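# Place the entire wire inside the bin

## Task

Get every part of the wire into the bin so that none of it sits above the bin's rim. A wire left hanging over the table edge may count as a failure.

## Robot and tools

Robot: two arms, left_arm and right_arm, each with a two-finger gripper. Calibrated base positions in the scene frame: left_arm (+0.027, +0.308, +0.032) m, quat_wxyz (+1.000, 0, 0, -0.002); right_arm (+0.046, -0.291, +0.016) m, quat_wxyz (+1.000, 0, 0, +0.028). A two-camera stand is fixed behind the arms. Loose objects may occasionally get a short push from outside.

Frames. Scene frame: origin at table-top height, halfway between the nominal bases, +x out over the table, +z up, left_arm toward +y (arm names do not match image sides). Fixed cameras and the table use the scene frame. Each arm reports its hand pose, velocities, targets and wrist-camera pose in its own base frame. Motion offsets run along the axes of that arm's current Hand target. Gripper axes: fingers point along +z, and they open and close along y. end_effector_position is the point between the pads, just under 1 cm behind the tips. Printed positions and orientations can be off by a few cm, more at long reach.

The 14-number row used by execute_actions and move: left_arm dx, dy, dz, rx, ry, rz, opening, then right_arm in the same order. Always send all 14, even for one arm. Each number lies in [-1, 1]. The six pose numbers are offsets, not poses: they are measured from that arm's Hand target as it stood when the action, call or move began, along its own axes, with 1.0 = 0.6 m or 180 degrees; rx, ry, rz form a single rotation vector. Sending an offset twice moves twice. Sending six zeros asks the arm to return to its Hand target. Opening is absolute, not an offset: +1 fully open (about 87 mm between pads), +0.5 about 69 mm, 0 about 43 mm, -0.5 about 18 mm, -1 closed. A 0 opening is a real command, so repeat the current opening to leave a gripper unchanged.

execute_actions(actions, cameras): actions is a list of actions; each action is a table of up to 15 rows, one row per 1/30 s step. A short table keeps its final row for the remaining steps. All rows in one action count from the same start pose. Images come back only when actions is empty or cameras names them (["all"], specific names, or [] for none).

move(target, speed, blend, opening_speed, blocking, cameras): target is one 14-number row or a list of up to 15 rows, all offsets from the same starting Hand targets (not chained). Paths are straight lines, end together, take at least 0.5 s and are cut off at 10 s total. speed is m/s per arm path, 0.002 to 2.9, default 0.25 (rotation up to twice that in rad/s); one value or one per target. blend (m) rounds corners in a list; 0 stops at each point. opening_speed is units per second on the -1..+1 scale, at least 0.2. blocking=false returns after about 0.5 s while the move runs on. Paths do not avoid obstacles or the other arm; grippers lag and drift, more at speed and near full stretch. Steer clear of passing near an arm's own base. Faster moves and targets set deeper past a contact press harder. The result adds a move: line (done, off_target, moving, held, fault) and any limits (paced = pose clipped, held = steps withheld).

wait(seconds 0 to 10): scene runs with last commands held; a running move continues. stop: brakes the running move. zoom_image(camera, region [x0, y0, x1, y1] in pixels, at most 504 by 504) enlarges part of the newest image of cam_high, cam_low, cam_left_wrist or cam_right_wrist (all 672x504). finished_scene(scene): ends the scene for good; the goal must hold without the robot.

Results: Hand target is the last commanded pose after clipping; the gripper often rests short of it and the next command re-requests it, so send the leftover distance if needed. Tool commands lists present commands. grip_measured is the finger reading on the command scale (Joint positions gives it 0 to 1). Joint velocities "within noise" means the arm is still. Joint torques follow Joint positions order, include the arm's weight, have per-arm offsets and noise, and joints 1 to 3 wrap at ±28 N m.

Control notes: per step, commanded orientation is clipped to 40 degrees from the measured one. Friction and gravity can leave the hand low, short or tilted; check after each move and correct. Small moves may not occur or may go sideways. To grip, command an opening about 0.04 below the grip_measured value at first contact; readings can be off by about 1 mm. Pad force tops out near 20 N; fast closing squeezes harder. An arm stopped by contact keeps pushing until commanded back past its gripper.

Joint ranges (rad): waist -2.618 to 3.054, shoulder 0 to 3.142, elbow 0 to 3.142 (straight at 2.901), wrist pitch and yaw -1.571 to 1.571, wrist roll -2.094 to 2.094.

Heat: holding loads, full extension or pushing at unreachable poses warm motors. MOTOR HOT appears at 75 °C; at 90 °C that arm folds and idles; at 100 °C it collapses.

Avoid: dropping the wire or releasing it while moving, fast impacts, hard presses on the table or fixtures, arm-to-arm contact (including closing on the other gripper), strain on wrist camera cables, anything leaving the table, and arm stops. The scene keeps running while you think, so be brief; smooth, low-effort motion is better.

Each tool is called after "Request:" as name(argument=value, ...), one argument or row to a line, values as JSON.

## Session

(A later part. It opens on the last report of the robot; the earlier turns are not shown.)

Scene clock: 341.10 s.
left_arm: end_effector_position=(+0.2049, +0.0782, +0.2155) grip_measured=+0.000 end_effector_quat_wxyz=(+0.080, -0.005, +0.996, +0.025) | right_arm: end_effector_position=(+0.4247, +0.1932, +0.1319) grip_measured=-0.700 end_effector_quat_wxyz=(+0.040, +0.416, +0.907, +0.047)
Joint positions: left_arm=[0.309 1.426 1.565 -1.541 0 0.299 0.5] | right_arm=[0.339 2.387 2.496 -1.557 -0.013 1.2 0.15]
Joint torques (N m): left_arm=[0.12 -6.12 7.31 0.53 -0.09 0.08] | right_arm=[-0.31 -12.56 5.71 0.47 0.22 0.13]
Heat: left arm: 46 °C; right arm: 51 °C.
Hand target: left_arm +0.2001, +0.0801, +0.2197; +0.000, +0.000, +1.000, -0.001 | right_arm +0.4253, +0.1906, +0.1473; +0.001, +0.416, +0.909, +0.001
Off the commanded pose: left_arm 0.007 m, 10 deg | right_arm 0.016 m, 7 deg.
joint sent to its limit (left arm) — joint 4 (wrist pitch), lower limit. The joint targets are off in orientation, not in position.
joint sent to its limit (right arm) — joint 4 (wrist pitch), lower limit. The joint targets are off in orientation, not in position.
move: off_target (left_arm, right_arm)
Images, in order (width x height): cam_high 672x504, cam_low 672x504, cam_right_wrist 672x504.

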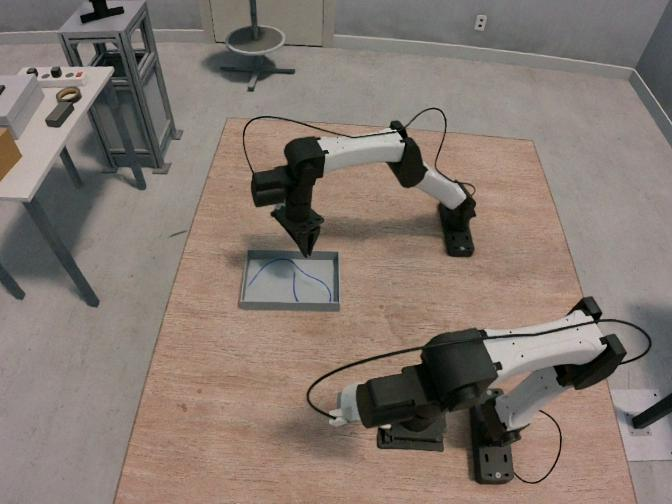

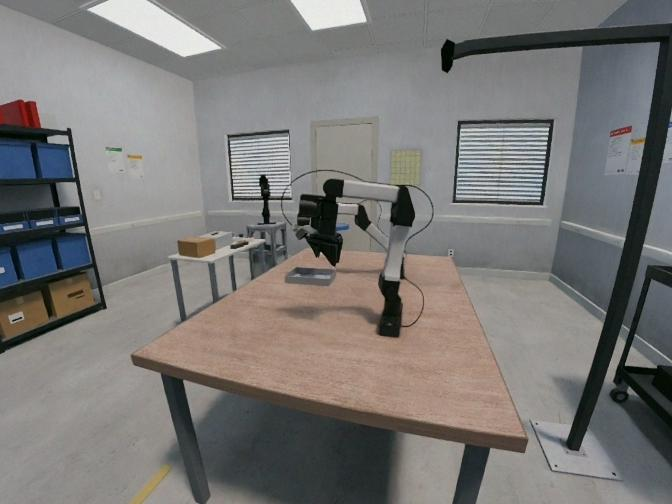

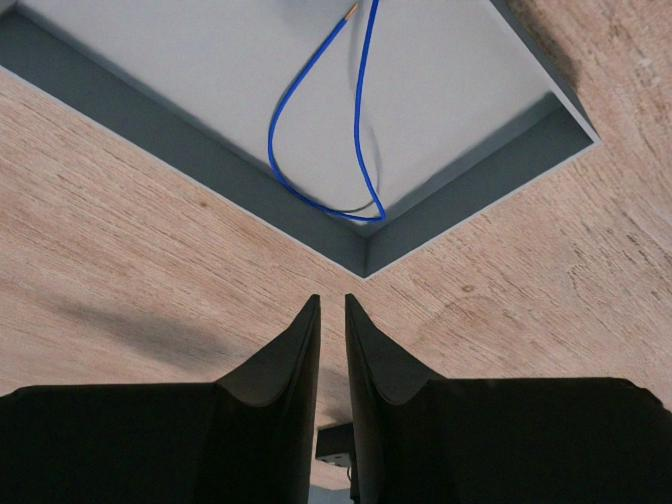

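Request:
move(
  target=[
    [0,0,0,0,0,0,0,0.045,-0.045,0.0,0,0,0,-0.3],
    [0,0,0,0,0,0,0,0.045,-0.045,0.13,0,0,0,-0.3],
  ],
  cameras=["cam_right_wrist"],
  speed=0.12,
)

Scene clock: 369.90 s.
left_arm: end_effector_position=(+0.2049, +0.0782, +0.2155) grip_measured=+0.000 end_effector_quat_wxyz=(+0.080, -0.005, +0.996, +0.025) | right_arm: end_effector_position=(+0.3886, +0.1923, +0.0734) grip_measured=-0.300 end_effector_quat_wxyz=(-0.002, +0.417, +0.909, +0.006)
Joint positions: left_arm=[0.309 1.426 1.565 -1.541 0 0.299 0.5] | right_arm=[0.364 2.282 2.078 -1.361 -0.012 1.226 0.35]
Joint torques (N m): left_arm=[0.12 -6.12 7.31 0.53 -0.09 0.08] | right_arm=[0.91 -10.48 3.64 0.46 0.31 0.07]
Heat: left arm: 46 °C; right arm: 52 °C.
Hand target: left_arm +0.2001, +0.0801, +0.2197; +0.000, +0.000, +1.000, -0.001 | right_arm +0.3873, +0.1934, +0.0691; +0.001, +0.416, +0.909, +0.001
Off the commanded pose: left_arm 0.007 m, 10 deg | right_arm 0.005 m, 1 deg.
joint sent to its limit (left arm) — joint 4 (wrist pitch), lower limit. The joint targets are off in orientation, not in position.
move: off_target (left_arm)
Images, in order (width x height): cam_right_wrist 672x504.

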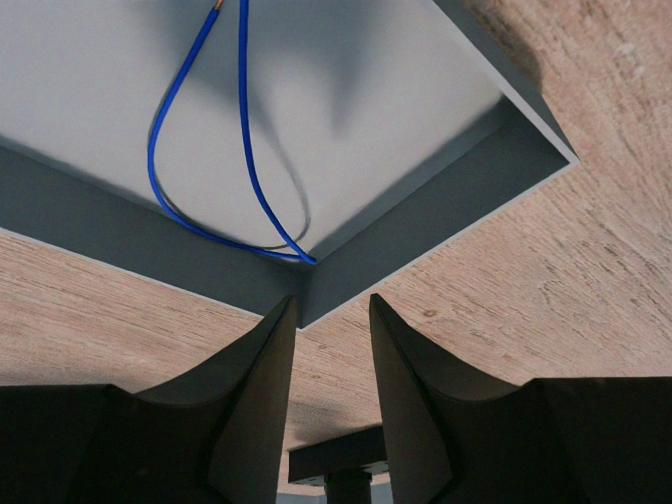

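Request:
move(
  target=[
    [0,0,0,0,0,0,0,-0.02,0.07,0.0,0,0,0,-0.3],
    [0,0,0,0,0,0,0,-0.02,0.07,0.045,0,0,0,-0.3],
  ],
  cameras=["cam_right_wrist"],
  speed=0.12,
)

Scene clock: 379.30 s.
left_arm: end_effector_position=(+0.2049, +0.0782, +0.2155) grip_measured=+0.000 end_effector_quat_wxyz=(+0.080, -0.005, +0.996, +0.025) | right_arm: end_effector_position=(+0.4281, +0.2103, +0.0464) grip_measured=-0.300 end_effector_quat_wxyz=(-0.002, +0.416, +0.909, +0.006)
Joint positions: left_arm=[0.309 1.426 1.565 -1.541 0 0.299 0.5] | right_arm=[0.37 2.541 2.431 -1.456 -0.011 1.229 0.35]
Joint torques (N m): left_arm=[0.12 -6.12 7.31 0.53 -0.09 0.08] | right_arm=[1.14 -11.34 3.66 0.43 0.25 0.07]
Motor temperatures (°C): left_arm=[29 37 46 31 29 29 27] | right_arm=[27 53 36 28 30 28 27]
Heat: left arm: 46 °C; right arm: 53 °C.
Hand target: left_arm +0.2001, +0.0801, +0.2197; +0.000, +0.000, +1.000, -0.001 | right_arm +0.4271, +0.2118, +0.0422; +0.001, +0.416, +0.909, +0.001
Off the commanded pose: left_arm 0.007 m, 10 deg | right_arm 0.005 m, 1 deg.
joint sent to its limit (left arm) — joint 4 (wrist pitch), lower limit. The joint targets are off in orientation, not in position.
move: off_target (left_arm)
Images, in order (width x height): cam_right_wrist 672x504.

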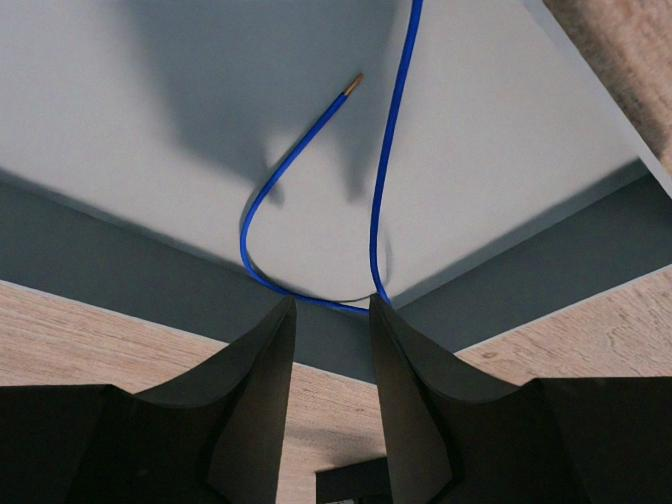

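Request:
move(
  target=[
    [0,0,0,0,0,0,0,0.0,-0.035,0.0,0,0,0,-0.2],
    [0,0,0,0,0,0,0,0.0,-0.035,0.055,0,0,0,-0.2],
  ],
  cameras=["cam_right_wrist"],
  speed=0.1,
)

Scene clock: 384.97 s.
left_arm: end_effector_position=(+0.2049, +0.0782, +0.2155) grip_measured=+0.000 end_effector_quat_wxyz=(+0.080, -0.005, +0.996, +0.025) | right_arm: end_effector_position=(+0.4038, +0.1998, +0.0063) grip_measured=-0.200 end_effector_quat_wxyz=(-0.017, +0.414, +0.910, -0.010)
Joint positions: left_arm=[0.309 1.426 1.565 -1.541 0 0.299 0.5] | right_arm=[0.368 2.441 2.085 -1.253 -0.011 1.222 0.4]
Joint torques (N m): left_arm=[0.13 -6.12 7.32 0.53 -0.09 0.08] | right_arm=[0.02 -12.77 3.23 0.64 0.31 0.06]
Motor temperatures (°C): left_arm=[29 37 46 31 29 29 27] | right_arm=[27 55 36 28 30 28 27]
Heat: left arm: 46 °C; right arm: 55 °C.
Hand target: left_arm +0.2001, +0.0801, +0.2197; +0.000, +0.000, +1.000, -0.001 | right_arm +0.4111, +0.1982, +0.0092; +0.001, +0.416, +0.910, +0.001
Off the commanded pose: left_arm 0.007 m, 10 deg | right_arm 0.008 m, 2 deg.
joint sent to its limit (left arm) — joint 4 (wrist pitch), lower limit. The joint targets are off in orientation, not in position.
move: off_target (left_arm)
Images, in order (width x height): cam_right_wrist 672x504.

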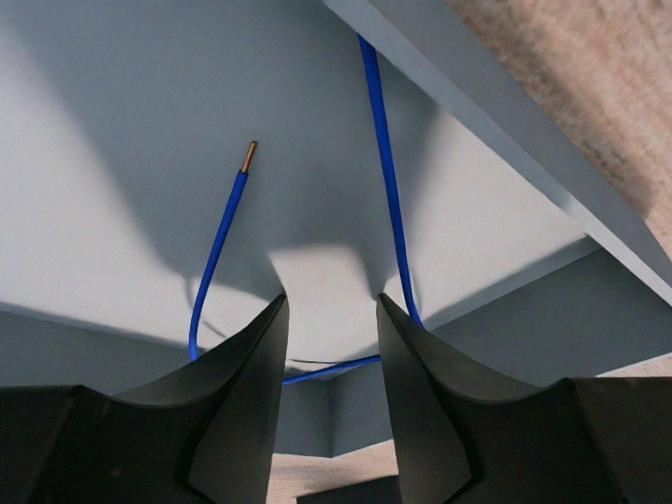

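Request:
move(
  target=[
    [0,0,0,0,0,0,0,0.0,0,-0.065,0,0,0,-0.2],
    [0,0,0,0,0,0,0,-0.01,-0.05,-0.065,0,0,0,-0.2],
    [0,0,0,0,0,0,0,-0.01,-0.05,0.0,0,0,0,-0.2],
  ],
  cameras=["cam_right_wrist"],
  speed=0.1,
)

Scene clock: 392.33 s.
left_arm: end_effector_position=(+0.2049, +0.0782, +0.2155) grip_measured=+0.000 end_effector_quat_wxyz=(+0.080, -0.005, +0.996, +0.025) | right_arm: end_effector_position=(+0.3918, +0.1766, +0.0079) grip_measured=-0.200 end_effector_quat_wxyz=(-0.006, +0.417, +0.909, +0.000)
Joint positions: left_arm=[0.309 1.426 1.565 -1.541 0 0.299 0.5] | right_arm=[0.33 2.313 1.868 -1.134 -0.009 1.191 0.4]
Joint torques (N m): left_arm=[0.13 -6.12 7.31 0.53 -0.09 0.08] | right_arm=[-0.01 -11.36 3.55 0.47 0.28 0.01]
Motor temperatures (°C): left_arm=[29 37 46 31 29 29 27] | right_arm=[27 56 36 28 30 28 27]
Heat: left arm: 46 °C; right arm: 56 °C.
Hand target: left_arm +0.2001, +0.0801, +0.2197; +0.000, +0.000, +1.000, -0.001 | right_arm +0.3924, +0.1740, +0.0091; +0.001, +0.416, +0.909, +0.001
Off the commanded pose: left_arm 0.007 m, 10 deg | right_arm 0.003 m, 1 deg.
joint sent to its limit (left arm) — joint 4 (wrist pitch), lower limit. The joint targets are off in orientation, not in position.
move: off_target (left_arm)
Images, in order (width x height): cam_right_wrist 672x504.

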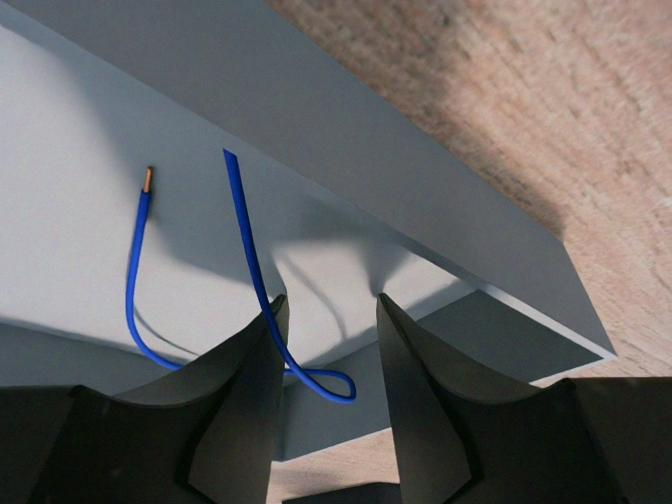

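Request:
move(
  target=[
    [0,0,0,0,0,0,0,0.0,0,-0.065,0,0,0,-0.2],
    [0,0,0,0,0,0,0,0,0.03,-0.065,0,0,0,-0.2],
    [0,0,0,0,0,0,0,0,0.03,-0.01,0,0,0,-0.2],
  ],
  cameras=["cam_right_wrist"],
  speed=0.1,
)

Scene clock: 401.90 s.
left_arm: end_effector_position=(+0.2049, +0.0782, +0.2155) grip_measured=+0.000 end_effector_quat_wxyz=(+0.080, -0.005, +0.996, +0.025) | right_arm: end_effector_position=(+0.4083, +0.1846, +0.0274) grip_measured=-0.200 end_effector_quat_wxyz=(+0.005, +0.416, +0.909, +0.011)
Joint positions: left_arm=[0.309 1.426 1.565 -1.541 0 0.299 0.5] | right_arm=[0.335 2.348 2.009 -1.21 -0.009 1.192 0.4]
Joint torques (N m): left_arm=[0.12 -6.13 7.32 0.53 -0.09 0.08] | right_arm=[0.77 -9.35 3.92 0.47 0.3 0.08]
Motor temperatures (°C): left_arm=[29 37 46 31 29 29 27] | right_arm=[27 55 35 28 30 28 27]
Heat: left arm: 46 °C; right arm: 55 °C.
Hand target: left_arm +0.2001, +0.0801, +0.2197; +0.000, +0.000, +1.000, -0.001 | right_arm +0.4059, +0.1858, +0.0152; +0.001, +0.416, +0.910, +0.001
Off the commanded pose: left_arm 0.007 m, 10 deg | right_arm 0.012 m, 1 deg.
joint sent to its limit (left arm) — joint 4 (wrist pitch), lower limit. The joint targets are off in orientation, not in position.
move: off_target (left_arm, right_arm)
Images, in order (width x height): cam_right_wrist 672x504.

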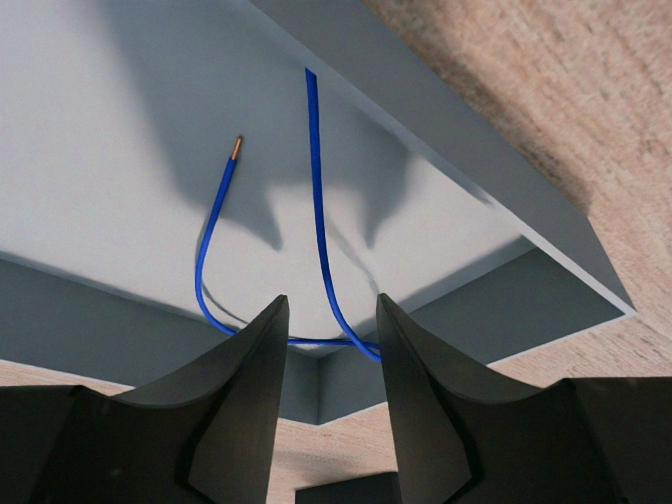

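Request:
move(
  target=[
    [0,0,0,0,0,0,0,0.0,0,0.01,0,0,0,-0.2],
    [0,0,0,0,0,0,0,0,0,0.01,0,0,0,-1],
    [0,0,0,0,0,0,0,0,0,0.04,0,0,0,-1],
  ],
  cameras=["cam_right_wrist","cam_high","cam_low"],
  speed=0.08,
  opening_speed=1,
)

Request:
zoom_image(
  camera="cam_high",
  region=[220, 200, 370, 330],
)

Request:
zoom_image(
  camera="cam_low",
  region=[270, 250, 350, 300],
)

Scene clock: 413.50 s.
left_arm: end_effector_position=(+0.2049, +0.0782, +0.2155) grip_measured=+0.000 end_effector_quat_wxyz=(+0.080, -0.005, +0.996, +0.025) | right_arm: end_effector_position=(+0.4083, +0.1846, +0.0057) grip_measured=-0.938 end_effector_quat_wxyz=(+0.005, +0.416, +0.909, +0.010)
Joint positions: left_arm=[0.309 1.426 1.565 -1.541 0 0.299 0.5] | right_arm=[0.335 2.363 1.949 -1.135 -0.009 1.192 0.031]
Joint torques (N m): left_arm=[0.13 -6.12 7.32 0.53 -0.09 0.08] | right_arm=[0.85 -8.85 3.92 0.58 0.23 0.15]
Heat: left arm: 46 °C; right arm: 53 °C.
Hand target: left_arm +0.2001, +0.0801, +0.2197; +0.000, +0.000, +1.000, -0.001 | right_arm +0.4060, +0.1859, -0.0089; +0.001, +0.416, +0.910, +0.001
Off the commanded pose: left_arm 0.007 m, 10 deg | right_arm 0.015 m, 1 deg.
joint sent to its limit (left arm) — joint 4 (wrist pitch), lower limit. The joint targets are off in orientation, not in position.
move: off_target (left_arm, right_arm); target 2's new opening was sent with right_arm's hand 0.015 m and 2 deg from that target
Images, in order (width x height): cam_high 672x504, cam_low 672x504, cam_right_wrist 672x504.

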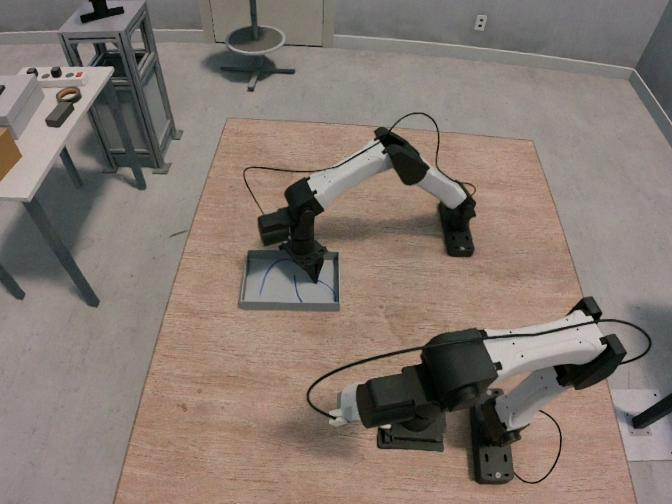

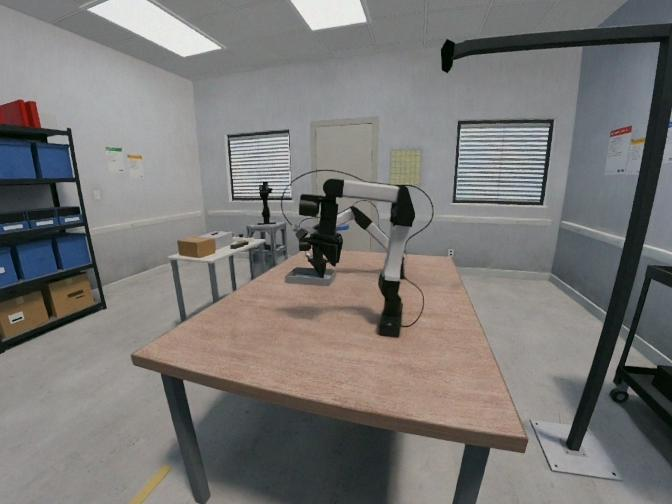

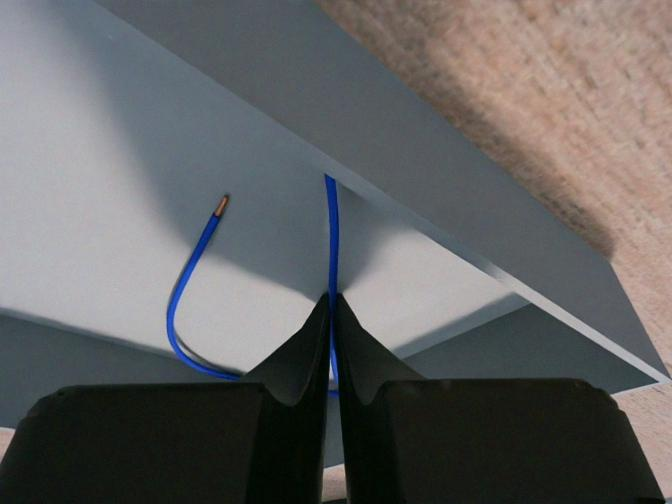

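Scaled by 3.360 from the camera's 672x504 image, which has a finer 960x720 frame.

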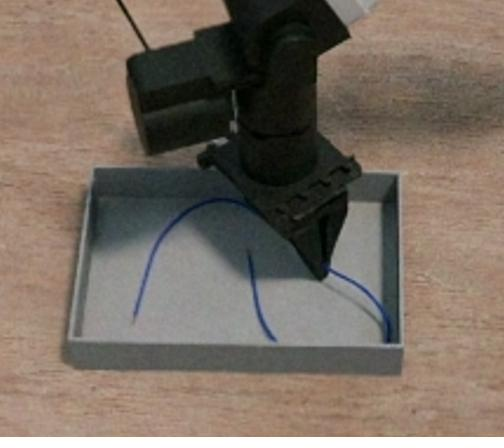

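Scaled by 6.300 from the camera's 672x504 image, which has a finer 960x720 frame.

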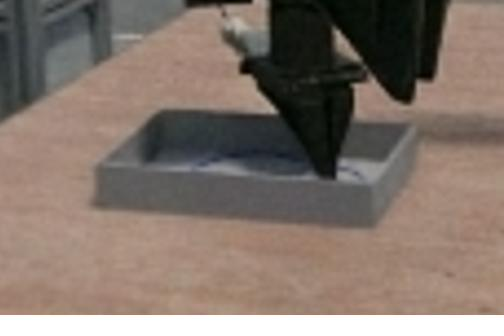

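Request:
move(
  target=[
    [0,0,0,0,0,0,0,0,0,0.005,0,0,0,-0.7],
    [0,0,0,0,0,0,0,0,0,-0.25,0,0,0,-0.7],
    [0,0,0,0,0,0,0,-0.12,-0.25,-0.3,0,0,0,-0.7],
  ],
  cameras=["cam_right_wrist","cam_high","cam_low"],
  speed=[0.1,0.12,0.25],
  opening_speed=0.2,
)

Request:
zoom_image(
  camera="cam_high",
  region=[220, 200, 370, 330],
)

Request:
zoom_image(
  camera="cam_low",
  region=[270, 250, 350, 300],
)

Scene clock: 425.10 s.
left_arm: end_effector_position=(+0.2049, +0.0782, +0.2155) grip_measured=+0.000 end_effector_quat_wxyz=(+0.080, -0.005, +0.996, +0.025) | right_arm: end_effector_position=(+0.3463, +0.0338, +0.1640) grip_measured=-0.700 end_effector_quat_wxyz=(+0.001, +0.419, +0.908, +0.004)
Joint positions: left_arm=[0.309 1.426 1.565 -1.541 0 0.299 0.5] | right_arm=[0.003 1.988 1.982 -1.561 -0.006 0.868 0.15]
Joint torques (N m): left_arm=[0.12 -6.13 7.32 0.53 -0.09 0.08] | right_arm=[0.39 -10.47 3.63 0.27 0.16 -0.03]
Heat: left arm: 46 °C; right arm: 52 °C.
Hand target: left_arm +0.2001, +0.0801, +0.2197; +0.000, +0.000, +1.000, -0.001 | right_arm +0.3394, +0.0331, +0.1709; +0.001, +0.416, +0.910, +0.001
Off the commanded pose: left_arm 0.007 m, 10 deg | right_arm 0.010 m, 1 deg.
joint sent to its limit (left arm) — joint 4 (wrist pitch), lower limit. The joint targets are off in orientation, not in position.
joint sent to its limit (right arm) — joint 4 (wrist pitch), lower limit. The joint targets still meet the commanded pose.
move: off_target (left_arm)
Images, in order (width x height): cam_high 672x504, cam_low 672x504, cam_right_wrist 672x504.

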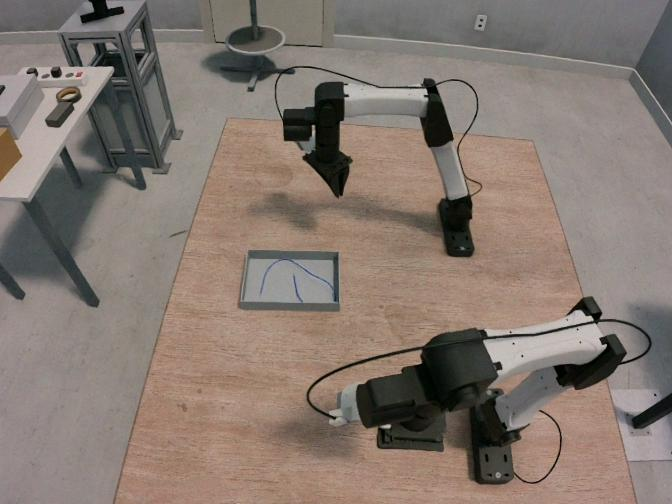

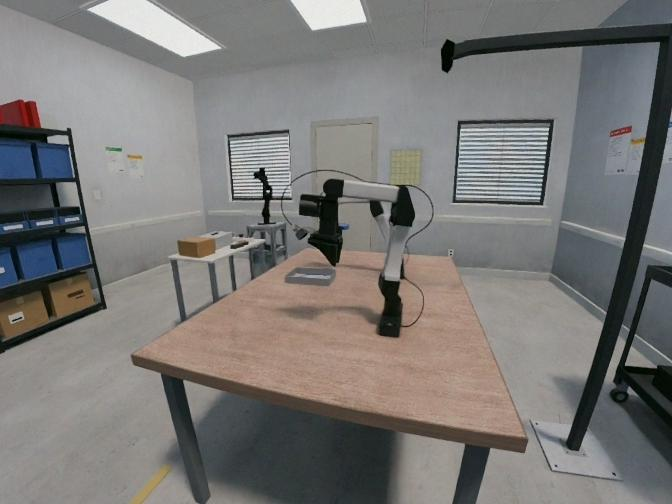

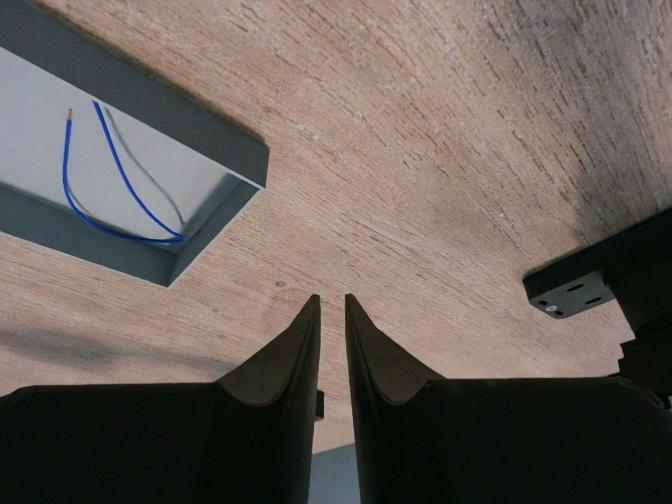

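Scaled by 3.360 from the camera's 672x504 image, which has a finer 960x720 frame.

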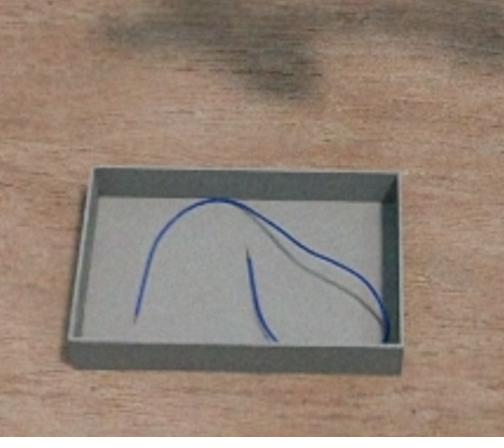

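Scaled by 6.300 from the camera's 672x504 image, which has a finer 960x720 frame.

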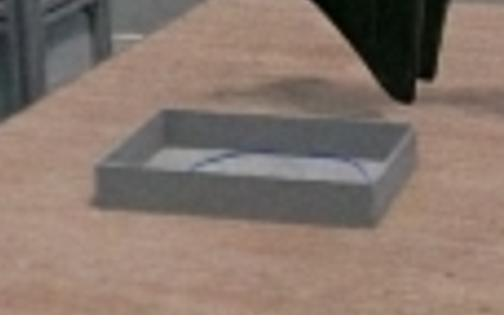

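Request:
finished_scene(
  scene=2,
)

The scene is finished: the task was done.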